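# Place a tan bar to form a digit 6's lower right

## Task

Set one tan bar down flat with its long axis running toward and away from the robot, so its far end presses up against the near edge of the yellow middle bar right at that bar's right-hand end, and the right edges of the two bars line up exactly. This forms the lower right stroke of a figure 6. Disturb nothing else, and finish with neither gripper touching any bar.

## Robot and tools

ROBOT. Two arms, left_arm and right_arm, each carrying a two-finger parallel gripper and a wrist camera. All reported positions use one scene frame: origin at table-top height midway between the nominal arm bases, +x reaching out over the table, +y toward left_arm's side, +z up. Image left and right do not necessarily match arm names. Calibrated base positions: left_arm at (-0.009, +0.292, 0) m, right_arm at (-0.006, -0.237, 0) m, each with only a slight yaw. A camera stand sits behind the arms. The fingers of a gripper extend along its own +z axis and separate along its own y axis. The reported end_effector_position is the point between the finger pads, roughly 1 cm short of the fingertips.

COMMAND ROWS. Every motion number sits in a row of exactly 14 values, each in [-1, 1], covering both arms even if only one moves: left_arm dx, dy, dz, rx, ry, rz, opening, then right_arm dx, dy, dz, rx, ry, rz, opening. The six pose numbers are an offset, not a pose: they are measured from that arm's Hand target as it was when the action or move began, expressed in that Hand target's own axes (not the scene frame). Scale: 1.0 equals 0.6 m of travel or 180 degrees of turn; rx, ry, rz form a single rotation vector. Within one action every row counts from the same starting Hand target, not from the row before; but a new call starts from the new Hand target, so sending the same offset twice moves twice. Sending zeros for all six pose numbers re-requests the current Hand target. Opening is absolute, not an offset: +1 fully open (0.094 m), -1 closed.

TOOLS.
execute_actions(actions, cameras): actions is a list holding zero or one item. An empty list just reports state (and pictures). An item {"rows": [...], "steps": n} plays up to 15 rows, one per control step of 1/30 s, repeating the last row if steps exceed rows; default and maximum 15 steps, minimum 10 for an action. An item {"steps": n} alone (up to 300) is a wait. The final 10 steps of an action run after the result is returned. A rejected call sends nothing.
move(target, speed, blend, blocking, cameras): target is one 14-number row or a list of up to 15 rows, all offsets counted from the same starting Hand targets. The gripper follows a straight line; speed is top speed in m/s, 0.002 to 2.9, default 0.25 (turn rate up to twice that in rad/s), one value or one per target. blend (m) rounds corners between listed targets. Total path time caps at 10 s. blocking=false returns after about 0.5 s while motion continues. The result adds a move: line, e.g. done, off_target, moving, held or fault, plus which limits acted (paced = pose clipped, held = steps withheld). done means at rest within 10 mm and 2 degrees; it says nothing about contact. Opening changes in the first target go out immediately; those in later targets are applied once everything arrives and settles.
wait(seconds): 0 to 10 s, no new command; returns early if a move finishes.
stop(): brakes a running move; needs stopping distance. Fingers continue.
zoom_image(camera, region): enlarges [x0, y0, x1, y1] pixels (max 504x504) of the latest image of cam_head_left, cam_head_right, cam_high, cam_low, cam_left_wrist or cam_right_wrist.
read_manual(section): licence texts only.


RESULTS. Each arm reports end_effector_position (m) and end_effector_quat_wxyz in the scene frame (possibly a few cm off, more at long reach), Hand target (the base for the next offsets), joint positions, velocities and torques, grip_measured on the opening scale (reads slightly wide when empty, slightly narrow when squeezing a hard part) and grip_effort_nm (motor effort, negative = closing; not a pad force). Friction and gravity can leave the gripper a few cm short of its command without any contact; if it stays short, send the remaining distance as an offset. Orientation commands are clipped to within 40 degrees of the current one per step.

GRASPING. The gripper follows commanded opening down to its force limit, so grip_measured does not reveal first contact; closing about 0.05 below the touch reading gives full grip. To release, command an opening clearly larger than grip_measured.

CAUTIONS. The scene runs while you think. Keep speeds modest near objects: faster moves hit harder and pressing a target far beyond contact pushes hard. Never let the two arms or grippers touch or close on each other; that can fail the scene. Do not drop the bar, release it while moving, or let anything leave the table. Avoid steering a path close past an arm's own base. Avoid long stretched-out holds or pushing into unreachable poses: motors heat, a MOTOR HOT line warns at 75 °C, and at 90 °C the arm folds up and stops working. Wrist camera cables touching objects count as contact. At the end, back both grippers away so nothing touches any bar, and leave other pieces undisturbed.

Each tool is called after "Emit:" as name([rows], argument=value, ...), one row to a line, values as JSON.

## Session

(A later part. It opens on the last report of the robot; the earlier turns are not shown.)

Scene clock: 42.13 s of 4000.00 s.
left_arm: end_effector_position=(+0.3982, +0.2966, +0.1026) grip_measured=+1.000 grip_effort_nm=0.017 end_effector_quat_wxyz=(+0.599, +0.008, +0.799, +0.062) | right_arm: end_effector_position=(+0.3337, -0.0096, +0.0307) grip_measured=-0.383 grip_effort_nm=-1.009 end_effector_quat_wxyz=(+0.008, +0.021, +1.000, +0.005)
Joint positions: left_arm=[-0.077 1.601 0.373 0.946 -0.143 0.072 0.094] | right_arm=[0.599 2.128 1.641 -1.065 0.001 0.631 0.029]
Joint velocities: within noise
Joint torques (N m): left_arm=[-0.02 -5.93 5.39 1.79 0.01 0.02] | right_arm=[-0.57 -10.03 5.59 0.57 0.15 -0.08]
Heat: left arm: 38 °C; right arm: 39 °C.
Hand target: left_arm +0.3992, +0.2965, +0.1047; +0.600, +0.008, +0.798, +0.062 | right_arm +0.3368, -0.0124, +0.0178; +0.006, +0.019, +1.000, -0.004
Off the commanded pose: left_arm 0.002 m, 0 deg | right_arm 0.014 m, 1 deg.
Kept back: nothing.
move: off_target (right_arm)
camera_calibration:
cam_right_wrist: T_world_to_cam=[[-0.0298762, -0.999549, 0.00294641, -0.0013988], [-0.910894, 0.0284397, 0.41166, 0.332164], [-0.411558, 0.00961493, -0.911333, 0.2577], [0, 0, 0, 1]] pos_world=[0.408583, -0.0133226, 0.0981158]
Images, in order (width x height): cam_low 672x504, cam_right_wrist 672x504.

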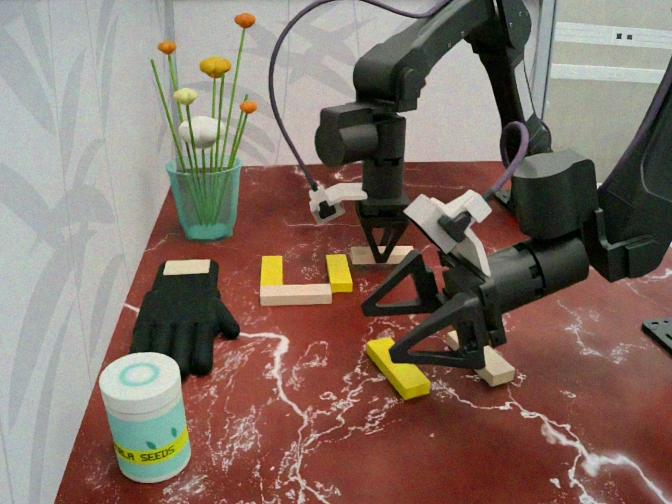

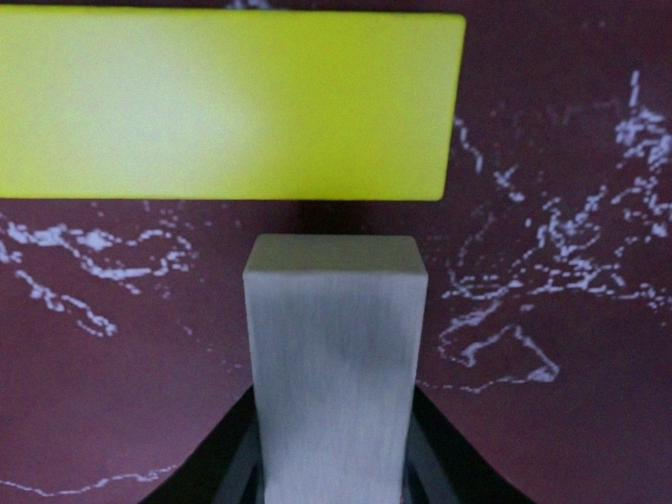

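Emit:
move(target=[0,0,0,0,0,0,1,-0.0023,-0.0083,0.01,0.003,0.0025,0.003,-0.5], speed=0.05, cameras=["cam_right_wrist"])

Scene clock: 43.90 s of 4000.00 s.
left_arm: end_effector_position=(+0.3982, +0.2966, +0.1026) grip_measured=+1.000 grip_effort_nm=0.017 end_effector_quat_wxyz=(+0.599, +0.008, +0.799, +0.062) | right_arm: end_effector_position=(+0.3347, -0.0148, +0.0229) grip_measured=-0.383 grip_effort_nm=-1.013 end_effector_quat_wxyz=(+0.002, +0.026, +1.000, -0.001)
Joint positions: left_arm=[-0.077 1.601 0.373 0.946 -0.143 0.072 0.094] | right_arm=[0.589 2.143 1.634 -1.059 0.004 0.629 0.029]
Joint velocities: within noise
Joint torques (N m): left_arm=[-0.05 -5.97 5.38 1.79 0.01 0.02] | right_arm=[-0.49 -10.48 5.52 0.53 0.15 -0.13]
Heat: left arm: 38 °C; right arm: 39 °C.
Hand target: left_arm +0.3992, +0.2965, +0.1047; +0.600, +0.008, +0.798, +0.062 | right_arm +0.3379, -0.0176, +0.0118; +0.002, +0.024, +1.000, -0.008
Off the commanded pose: left_arm 0.002 m, 0 deg | right_arm 0.012 m, 1 deg.
Kept back: nothing.
move: off_target (right_arm)
camera_calibration:
cam_right_wrist: T_world_to_cam=[[-0.0385569, -0.999145, 0.014932, -0.00391646], [-0.905595, 0.0412555, 0.422132, 0.334568], [-0.422388, 0.00275379, -0.906411, 0.254469], [0, 0, 0, 1]] pos_world=[0.410316, -0.0184166, 0.08948]
Images, in order (width x height): cam_right_wrist 672x504.

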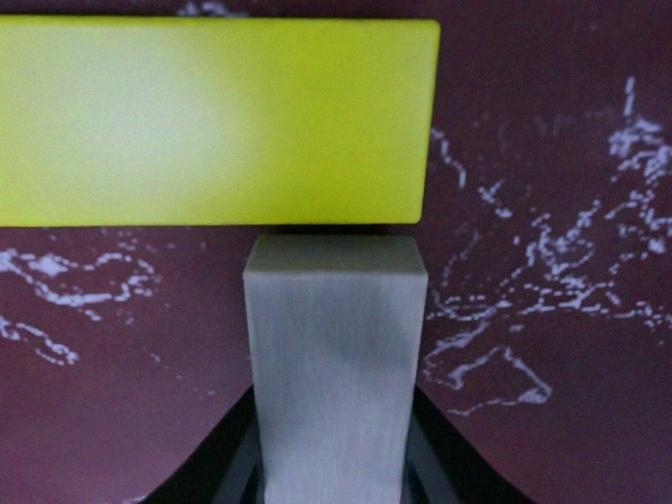

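Emit:
move(target=[0,0,0,0,0,0,1,0,0,0.01,0,0,-0.0022,-0.5], speed=0.03, cameras=["cam_right_wrist","cam_low"])

Emit:
zoom_image(camera="cam_low", region=[240, 190, 440, 320])

Scene clock: 45.23 s of 4000.00 s.
left_arm: end_effector_position=(+0.3982, +0.2966, +0.1026) grip_measured=+1.000 grip_effort_nm=0.012 end_effector_quat_wxyz=(+0.599, +0.008, +0.799, +0.062) | right_arm: end_effector_position=(+0.3350, -0.0146, +0.0179) grip_measured=-0.383 grip_effort_nm=-1.013 end_effector_quat_wxyz=(+0.003, +0.022, +1.000, +0.000)
Joint positions: left_arm=[-0.077 1.601 0.373 0.946 -0.143 0.072 0.094] | right_arm=[0.589 2.148 1.622 -1.039 0.004 0.622 0.029]
Joint velocities: within noise
Joint torques (N m): left_arm=[-0.06 -5.98 5.39 1.77 -0.02 0.01] | right_arm=[-0.51 -10.35 5.53 0.56 0.19 -0.08]
Heat: left arm: 38 °C; right arm: 39 °C.
Hand target: left_arm +0.3992, +0.2965, +0.1047; +0.600, +0.008, +0.798, +0.062 | right_arm +0.3380, -0.0176, +0.0059; +0.002, +0.021, +1.000, -0.008
Off the commanded pose: left_arm 0.002 m, 0 deg | right_arm 0.013 m, 1 deg.
Kept back: nothing.
move: off_target (right_arm)
camera_calibration:
cam_right_wrist: T_world_to_cam=[[-0.0317652, -0.9994, 0.0138231, -0.00591506], [-0.906498, 0.0346324, 0.420786, 0.337155], [-0.421013, 0.000835756, -0.907054, 0.24957], [0, 0, 0, 1]] pos_world=[0.410515, -0.0177966, 0.0845848]
Images, in order (width x height): cam_low 672x504, cam_right_wrist 672x504.

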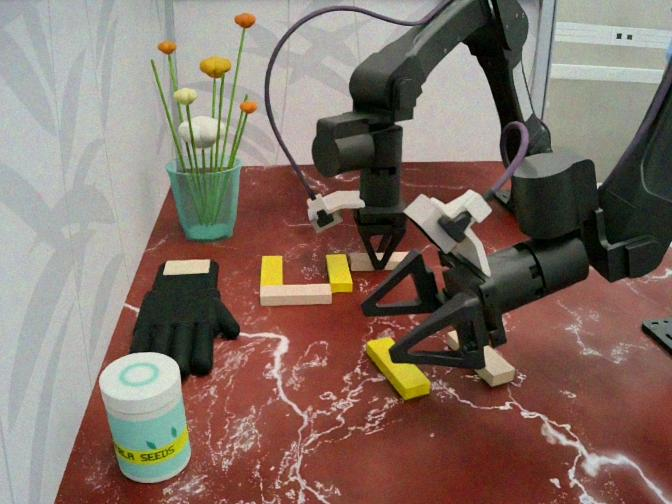

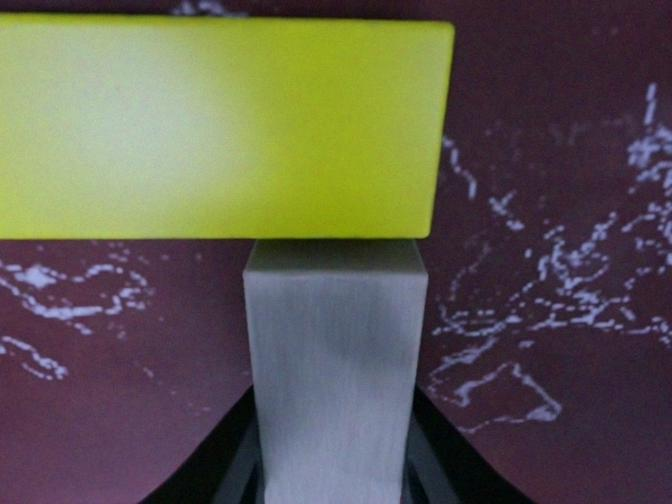

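Scaled by 2.520.

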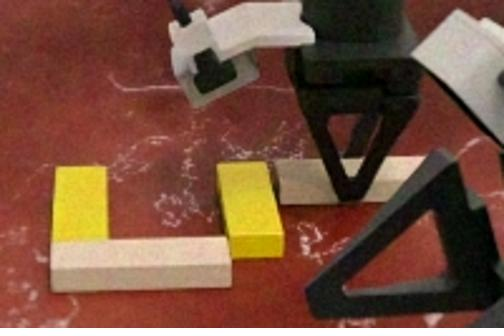

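Emit:
move(target=[0,0,0,0,0,0,1,-0.0067,0,0.005,0,0,0,-0.5], speed=0.03, cameras=["cam_right_wrist","cam_low"])

Emit:
zoom_image(camera="cam_low", region=[290, 220, 420, 300])

Scene clock: 46.73 s of 4000.00 s.
left_arm: end_effector_position=(+0.3982, +0.2966, +0.1026) grip_measured=+1.000 grip_effort_nm=0.012 end_effector_quat_wxyz=(+0.599, +0.008, +0.799, +0.062) | right_arm: end_effector_position=(+0.3351, -0.0150, +0.0175) grip_measured=-0.383 grip_effort_nm=-1.009 end_effector_quat_wxyz=(+0.002, +0.020, +1.000, -0.001)
Joint positions: left_arm=[-0.077 1.601 0.373 0.946 -0.143 0.072 0.094] | right_arm=[0.588 2.15 1.622 -1.039 0.004 0.617 0.029]
Joint velocities: within noise
Joint torques (N m): left_arm=[-0.08 -5.97 5.3 1.77 -0.02 0.01] | right_arm=[-0.95 -9.24 6.53 0.58 0.17 -0.09]
Heat: left arm: 38 °C; right arm: 40 °C.
Hand target: left_arm +0.3992, +0.2965, +0.1047; +0.600, +0.008, +0.798, +0.062 | right_arm +0.3420, -0.0178, +0.0029; +0.002, +0.021, +1.000, -0.008
Off the commanded pose: left_arm 0.002 m, 0 deg | right_arm 0.016 m, 1 deg.
Kept back: nothing.
move: off_target (right_arm)
camera_calibration:
cam_right_wrist: T_world_to_cam=[[-0.0275942, -0.999519, 0.0141885, -0.00773225], [-0.906173, 0.0310043, 0.421768, 0.337275], [-0.422005, -0.00121889, -0.906593, 0.249531], [0, 0, 0, 1]] pos_world=[0.41072, -0.0178813, 0.0840812]
Images, in order (width x height): cam_low 672x504, cam_right_wrist 672x504.

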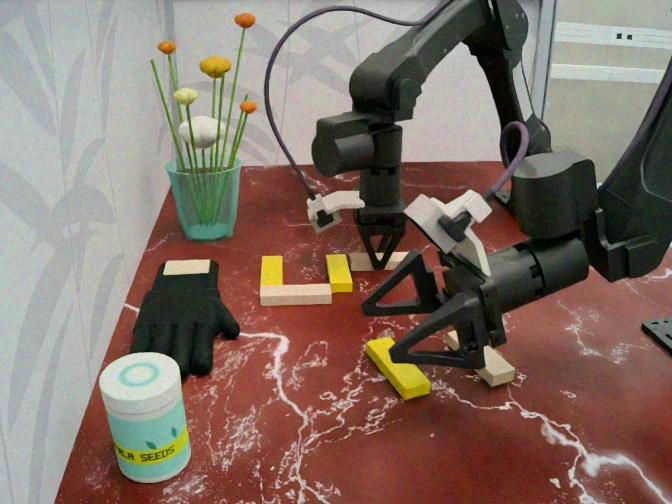

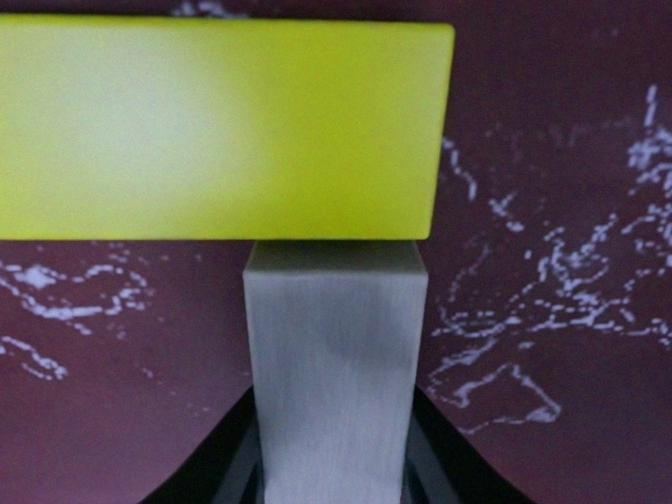

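Scaled by 3.877.

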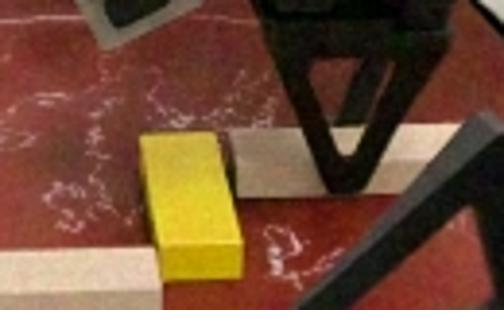

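Emit:
move(target=[0,0,0,0,0,0,1,-0.005,0,-0.008,0,0,0,-0.5], speed=0.03, cameras=["cam_right_wrist"])

Scene clock: 47.80 s of 4000.00 s.
left_arm: end_effector_position=(+0.3982, +0.2966, +0.1026) grip_measured=+1.000 grip_effort_nm=0.022 end_effector_quat_wxyz=(+0.599, +0.008, +0.799, +0.062) | right_arm: end_effector_position=(+0.3396, -0.0151, +0.0176) grip_measured=-0.383 grip_effort_nm=-1.018 end_effector_quat_wxyz=(+0.005, +0.021, +1.000, +0.001)
Joint positions: left_arm=[-0.077 1.601 0.373 0.946 -0.143 0.072 0.094] | right_arm=[0.581 2.158 1.636 -1.039 0.003 0.612 0.029]
Joint velocities: within noise
Joint torques (N m): left_arm=[0.01 -6 5.31 1.79 -0.02 0.03] | right_arm=[-0.66 -9.73 7.8 0.36 0.18 -0.06]
Heat: left arm: 38 °C; right arm: 40 °C.
Hand target: left_arm +0.3992, +0.2965, +0.1047; +0.600, +0.008, +0.798, +0.062 | right_arm +0.3450, -0.0179, +0.0077; +0.002, +0.021, +1.000, -0.008
Off the commanded pose: left_arm 0.002 m, 0 deg | right_arm 0.012 m, 1 deg.
Kept back: nothing.
move: off_target (right_arm)
camera_calibration:
cam_right_wrist: T_world_to_cam=[[-0.0291932, -0.99952, 0.0103731, -0.00705434], [-0.907948, 0.0308561, 0.417946, 0.341921], [-0.418066, 0.00278295, -0.908413, 0.250355], [0, 0, 0, 1]] pos_world=[0.414905, -0.018298, 0.0845945]
Images, in order (width x height): cam_right_wrist 672x504.

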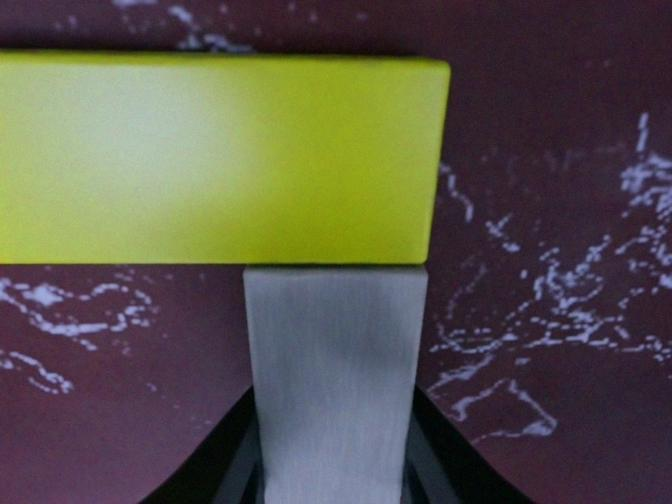

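Emit:
move(target=[0,0,0,0,0,0,1,-0.004,0,0,0,0,0,-0.5], speed=0.02, cameras=["cam_right_wrist"])

Emit:
zoom_image(camera="cam_right_wrist", region=[220, 200, 460, 340])

Scene clock: 48.87 s of 4000.00 s.
left_arm: end_effector_position=(+0.3982, +0.2966, +0.1026) grip_measured=+1.000 grip_effort_nm=0.012 end_effector_quat_wxyz=(+0.599, +0.008, +0.799, +0.062) | right_arm: end_effector_position=(+0.3416, -0.0150, +0.0177) grip_measured=-0.383 grip_effort_nm=-1.013 end_effector_quat_wxyz=(+0.004, +0.020, +1.000, +0.001)
Joint positions: left_arm=[-0.077 1.601 0.373 0.946 -0.143 0.072 0.094] | right_arm=[0.579 2.165 1.648 -1.044 0.003 0.608 0.029]
Joint velocities: within noise
Joint torques (N m): left_arm=[-0.01 -5.98 5.38 1.79 -0.01 0] | right_arm=[-0.76 -9.74 7.71 0.35 0.17 -0.1]
Heat: left arm: 38 °C; right arm: 40 °C.
Hand target: left_arm +0.3992, +0.2965, +0.1047; +0.600, +0.008, +0.798, +0.062 | right_arm +0.3474, -0.0180, +0.0077; +0.002, +0.021, +1.000, -0.008
Off the commanded pose: left_arm 0.002 m, 0 deg | right_arm 0.012 m, 1 deg.
Kept back: nothing.
move: off_target (right_arm)
camera_calibration:
cam_right_wrist: T_world_to_cam=[[-0.0279828, -0.999552, 0.0105827, -0.00721426], [-0.907857, 0.0298436, 0.418217, 0.34365], [-0.418346, 0.0020953, -0.908285, 0.251284], [0, 0, 0, 1]] pos_world=[0.416907, -0.0179933, 0.0845936]
Images, in order (width x height): cam_right_wrist 672x504.

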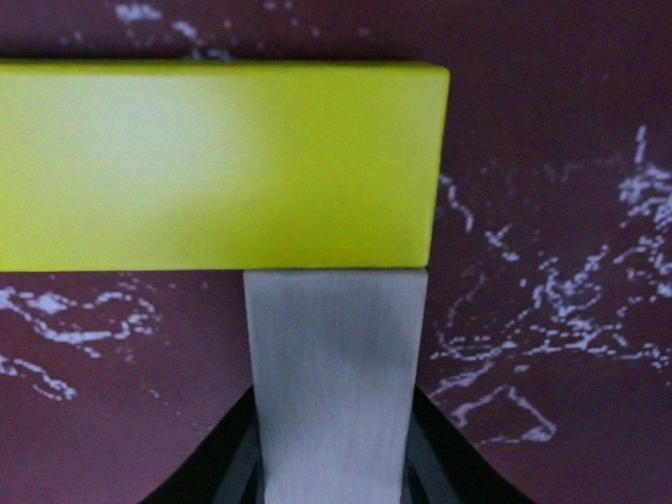

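Scaled by 2.100.

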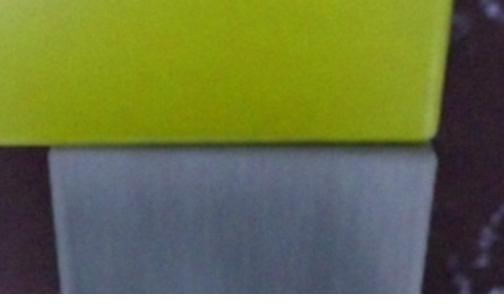

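Emit:
move(target=[0,0,0,0,0,0,1,0.0025,0,-0.005,0,0,0,-0.5], speed=0.02, cameras=["cam_right_wrist"])

Emit:
zoom_image(camera="cam_right_wrist", region=[220, 200, 460, 340])

Scene clock: 51.40 s of 4000.00 s.
left_arm: end_effector_position=(+0.3982, +0.2966, +0.1026) grip_measured=+1.000 grip_effort_nm=0.017 end_effector_quat_wxyz=(+0.599, +0.008, +0.799, +0.062) | right_arm: end_effector_position=(+0.3414, -0.0151, +0.0177) grip_measured=-0.383 grip_effort_nm=-1.009 end_effector_quat_wxyz=(+0.004, +0.020, +1.000, +0.001)
Joint positions: left_arm=[-0.077 1.601 0.373 0.946 -0.143 0.072 0.094] | right_arm=[0.579 2.165 1.648 -1.045 0.003 0.608 0.029]
Joint velocities: within noise
Joint torques (N m): left_arm=[0.09 -5.96 5.37 1.79 -0.01 0.02] | right_arm=[-0.69 -10.41 7.84 0.27 0.17 -0.07]
Heat: left arm: 38 °C; right arm: 41 °C.
Hand target: left_arm +0.3992, +0.2965, +0.1047; +0.600, +0.008, +0.798, +0.062 | right_arm +0.3458, -0.0179, +0.0107; +0.002, +0.021, +1.000, -0.008
Off the commanded pose: left_arm 0.002 m, 0 deg | right_arm 0.009 m, 1 deg.
Kept back: nothing.
move: done
camera_calibration:
cam_right_wrist: T_world_to_cam=[[-0.027987, -0.999547, 0.0110463, -0.00735187], [-0.907613, 0.0300404, 0.418732, 0.343465], [-0.418874, 0.00169329, -0.908043, 0.251343], [0, 0, 0, 1]] pos_world=[0.416809, -0.0180919, 0.0844918]
Images, in order (width x height): cam_right_wrist 672x504.

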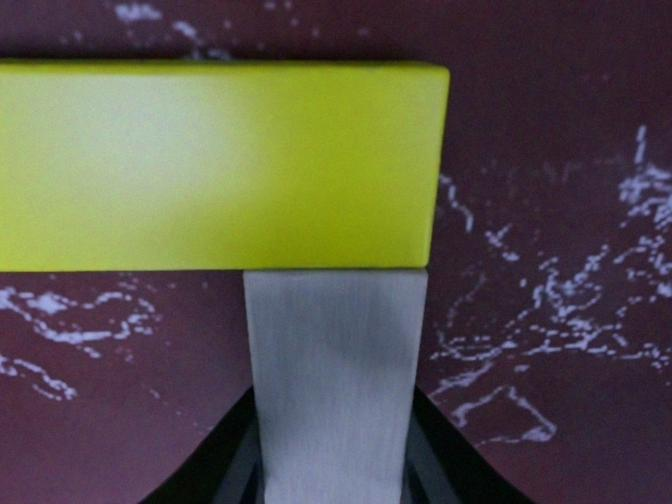

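Scaled by 2.100.

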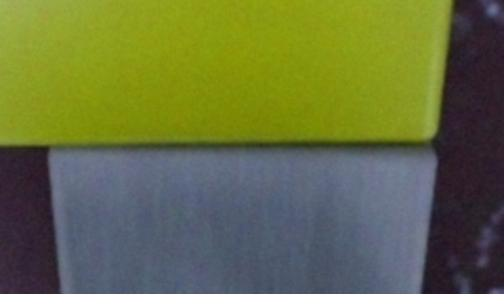

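Emit:
execute_actions([
  {"rows":[[0,0,0,0,0,0,1,0,0,0,0,0,0,-0.42],[0,0,0,0,0,0,1,0,0,0,0,0,0,-0.40],[0,0,0,0,0,0,1,0,0,0,0,0,0,-0.38],[0,0,0,0,0,0,1,0,0,0,0,0,0,-0.37],[0,0,0,0,0,0,1,0,0,0,0,0,0,-0.36],[0,0,0,0,0,0,1,0,0,0,0,0,0,-0.35],[0,0,0,0,0,0,1,0,0,0,0,0,0,-0.33],[0,0,0,0,0,0,1,0,0,0,0,0,0,-0.31],[0,0,0,0,0,0,1,0,0,0,0,0,0,-0.28],[0,0,0,0,0,0,1,0,0,0,0,0,0,-0.25],[0,0,0,0,0,0,1,0,0,0,0,0,0,-0.2],[0,0,0,0,0,0,1,0,0,0,0,0,0,-0.15],[0,0,0,0,0,0,1,0,0,0,0,0,0,-0.1],[0,0,0,0,0,0,1,0,0,0,0,0,0,-0.05],[0,0,0,0,0,0,1,0,0,0,0,0,0,0.0]],"steps":15},
])

Emit:
wait(seconds=0.8, cameras=["cam_right_wrist","cam_low"])

Scene clock: 52.13 s of 4000.00 s.
left_arm: end_effector_position=(+0.3982, +0.2966, +0.1026) grip_measured=+1.000 grip_effort_nm=0.017 end_effector_quat_wxyz=(+0.599, +0.008, +0.799, +0.062) | right_arm: end_effector_position=(+0.3414, -0.0151, +0.0177) grip_measured=-0.359 grip_effort_nm=-0.271 end_effector_quat_wxyz=(+0.004, +0.020, +1.000, +0.001)
Joint positions: left_arm=[-0.077 1.601 0.373 0.946 -0.143 0.072 0.094] | right_arm=[0.579 2.165 1.648 -1.045 0.003 0.608 0.03]
Joint velocities: left_arm=[within noise] | right_arm=[-0.002 -0.002 -0.002 0.037 -0.037 0.051 0.009]
Joint torques (N m): left_arm=[-0.08 -5.93 5.37 1.78 -0.03 0] | right_arm=[-0.7 -10.35 7.9 0.29 0.16 -0.1]
Heat: left arm: 38 °C; right arm: 41 °C.
Hand target: left_arm +0.3992, +0.2965, +0.1047; +0.600, +0.008, +0.798, +0.062 | right_arm +0.3458, -0.0179, +0.0107; +0.002, +0.021, +1.000, -0.008
Steps of this call (1-17: nothing new was sent; 18-22: this action's first 5). Readings (end_effector_position of left_arm | right_arm):
18: (+0.3982, +0.2966, +0.1026) | (+0.3414, -0.0151, +0.0177)
19: (+0.3982, +0.2966, +0.1026) | (+0.3414, -0.0151, +0.0177)
21: (+0.3982, +0.2966, +0.1026) | (+0.3414, -0.0151, +0.0177)
22: the state above

Scene clock: 53.27 s of 4000.00 s.
left_arm: end_effector_position=(+0.3982, +0.2966, +0.1026) grip_measured=+1.000 grip_effort_nm=0.017 end_effector_quat_wxyz=(+0.599, +0.008, +0.799, +0.062) | right_arm: end_effector_position=(+0.3415, -0.0154, +0.0171) grip_measured=-0.002 grip_effort_nm=0.095 end_effector_quat_wxyz=(+0.004, +0.020, +1.000, +0.000)
Joint positions: left_arm=[-0.077 1.601 0.373 0.946 -0.143 0.072 0.094] | right_arm=[0.579 2.167 1.648 -1.045 0.004 0.608 0.047]
Joint velocities: within noise
Joint torques (N m): left_arm=[-0.1 -5.94 5.31 1.78 -0.02 0.01] | right_arm=[-0.66 -10.51 7.76 0.25 0.17 -0.09]
Heat: left arm: 38 °C; right arm: 41 °C.
Hand target: left_arm +0.3992, +0.2965, +0.1047; +0.600, +0.008, +0.798, +0.062 | right_arm +0.3459, -0.0180, +0.0106; +0.002, +0.021, +1.000, -0.009
Off the commanded pose: left_arm 0.002 m, 0 deg | right_arm 0.008 m, 1 deg.
Steps of this call (1-10: your previous action's last 10; 11-34: nothing new was sent). Readings (end_effector_position of left_arm | right_arm):
1: (+0.3982, +0.2966, +0.1026) | (+0.3414, -0.0151, +0.0177)
2: (+0.3982, +0.2966, +0.1026) | (+0.3414, -0.0151, +0.0177)
4: (+0.3982, +0.2966, +0.1026) | (+0.3414, -0.0152, +0.0174)
8: (+0.3982, +0.2966, +0.1026) | (+0.3414, -0.0153, +0.0171)
34: the state above
camera_calibration:
cam_right_wrist: T_world_to_cam=[[-0.0279739, -0.999522, 0.0131626, -0.00771831], [-0.907385, 0.0309151, 0.419161, 0.3437], [-0.419368, -0.00021799, -0.907816, 0.250992], [0, 0, 0, 1]] pos_world=[0.41691, -0.0182854, 0.0838907]
Images, in order (width x height): cam_low 672x504, cam_right_wrist 672x504.

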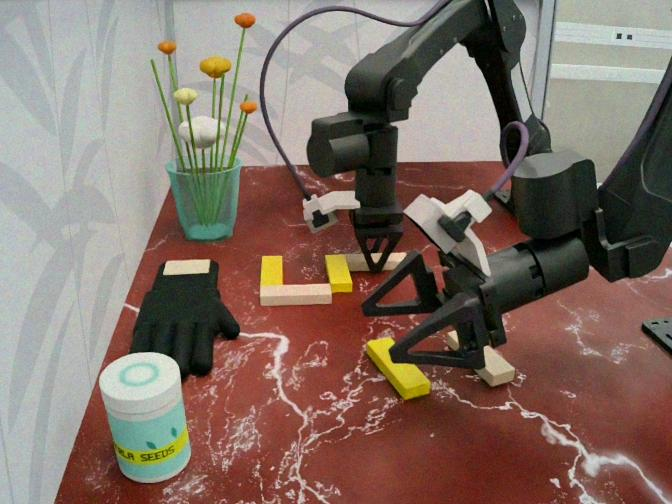

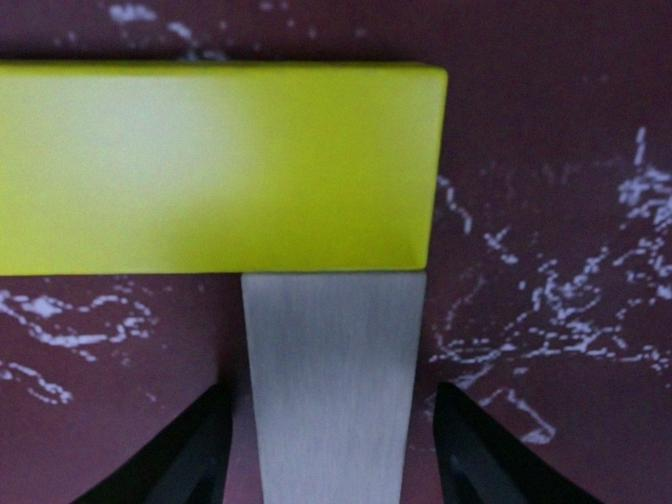

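Emit:
move(target=[0,0,0,0,0,0,1,0,0,-0.2,0,0,0,0], speed=0.06)

Emit:
zoom_image(camera="cam_right_wrist", region=[120, 50, 560, 480])

Scene clock: 56.07 s of 4000.00 s.
left_arm: end_effector_position=(+0.3982, +0.2966, +0.1026) grip_measured=+1.000 grip_effort_nm=0.017 end_effector_quat_wxyz=(+0.599, +0.008, +0.799, +0.062) | right_arm: end_effector_position=(+0.3449, -0.0133, +0.1259) grip_measured=-0.002 grip_effort_nm=0.095 end_effector_quat_wxyz=(+0.000, +0.020, +1.000, -0.003)
Joint positions: left_arm=[-0.077 1.601 0.373 0.946 -0.143 0.072 0.094] | right_arm=[0.579 2.167 2.083 -1.491 0.005 0.608 0.047]
Joint velocities: within noise
Joint torques (N m): left_arm=[-0.02 -5.97 5.38 1.8 -0.02 0] | right_arm=[-0.06 -12.71 8.05 0.08 0.16 -0.01]
Heat: left arm: 38 °C; right arm: 42 °C.
Hand target: left_arm +0.3992, +0.2965, +0.1047; +0.600, +0.008, +0.798, +0.062 | right_arm +0.3455, -0.0159, +0.1306; +0.002, +0.021, +1.000, -0.008
Off the commanded pose: left_arm 0.002 m, 0 deg | right_arm 0.005 m, 1 deg.
Kept back: nothing.
move: done
camera_calibration:
cam_right_wrist: T_world_to_cam=[[-0.0278716, -0.999421, 0.0195313, -0.00777941], [-0.903671, 0.0335443, 0.426911, 0.298834], [-0.427319, -0.00575121, -0.904083, 0.353382], [0, 0, 0, 1]] pos_world=[0.420837, -0.0157667, 0.192063]

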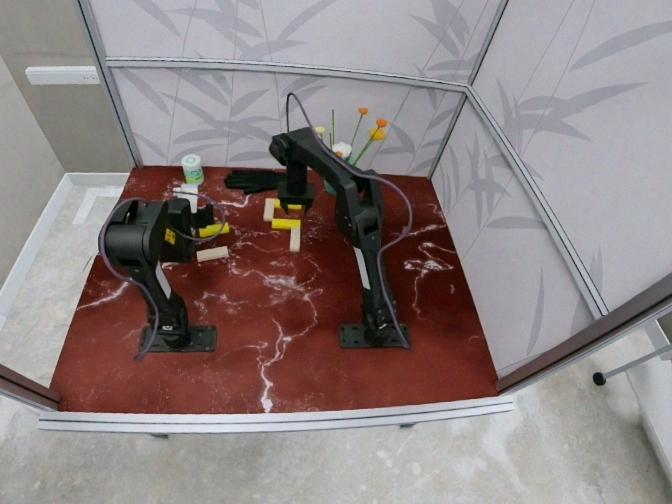

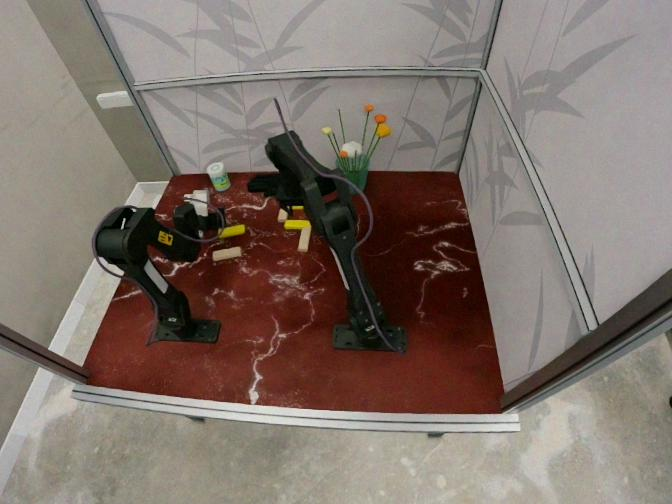

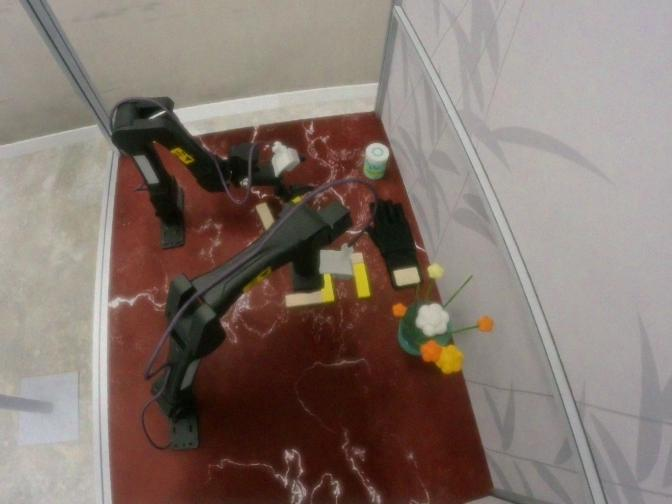

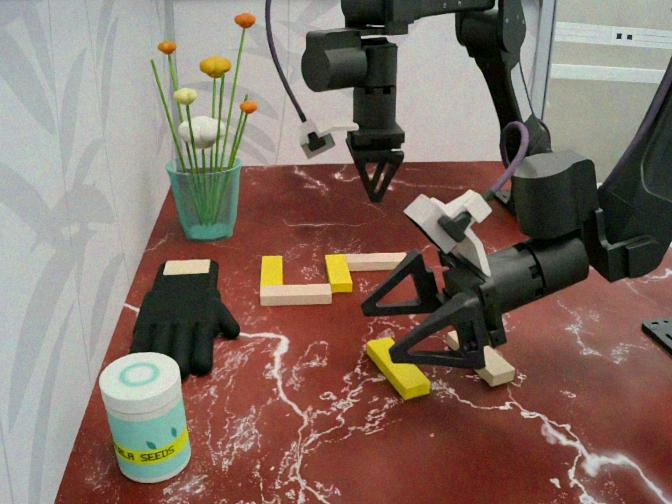

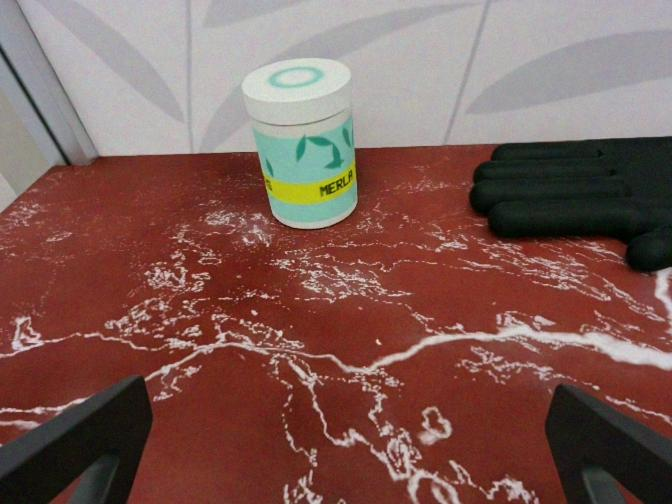

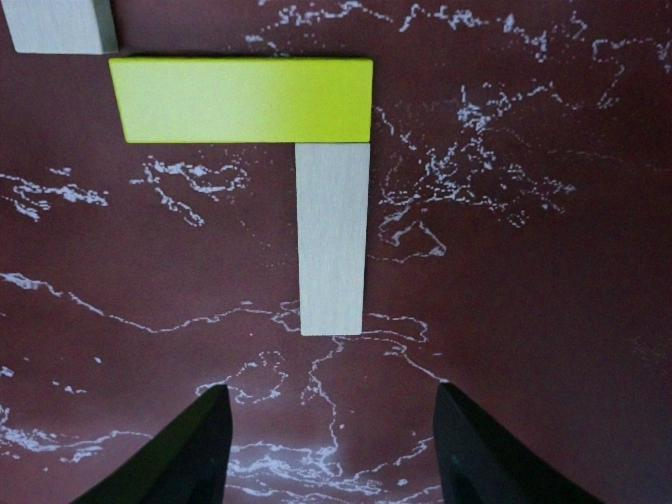

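Scaled by 1.145.

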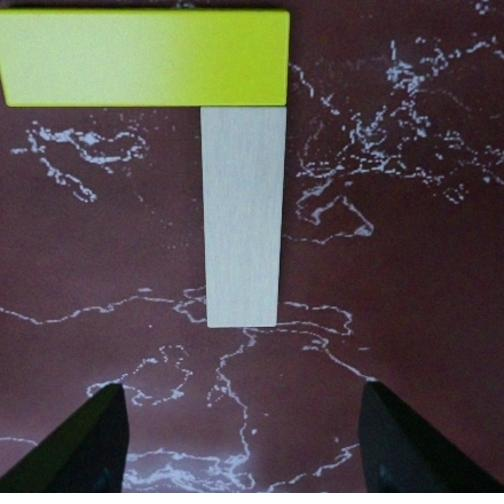

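Emit:
finished_scene(scene=1)

The scene is finished: the task was done.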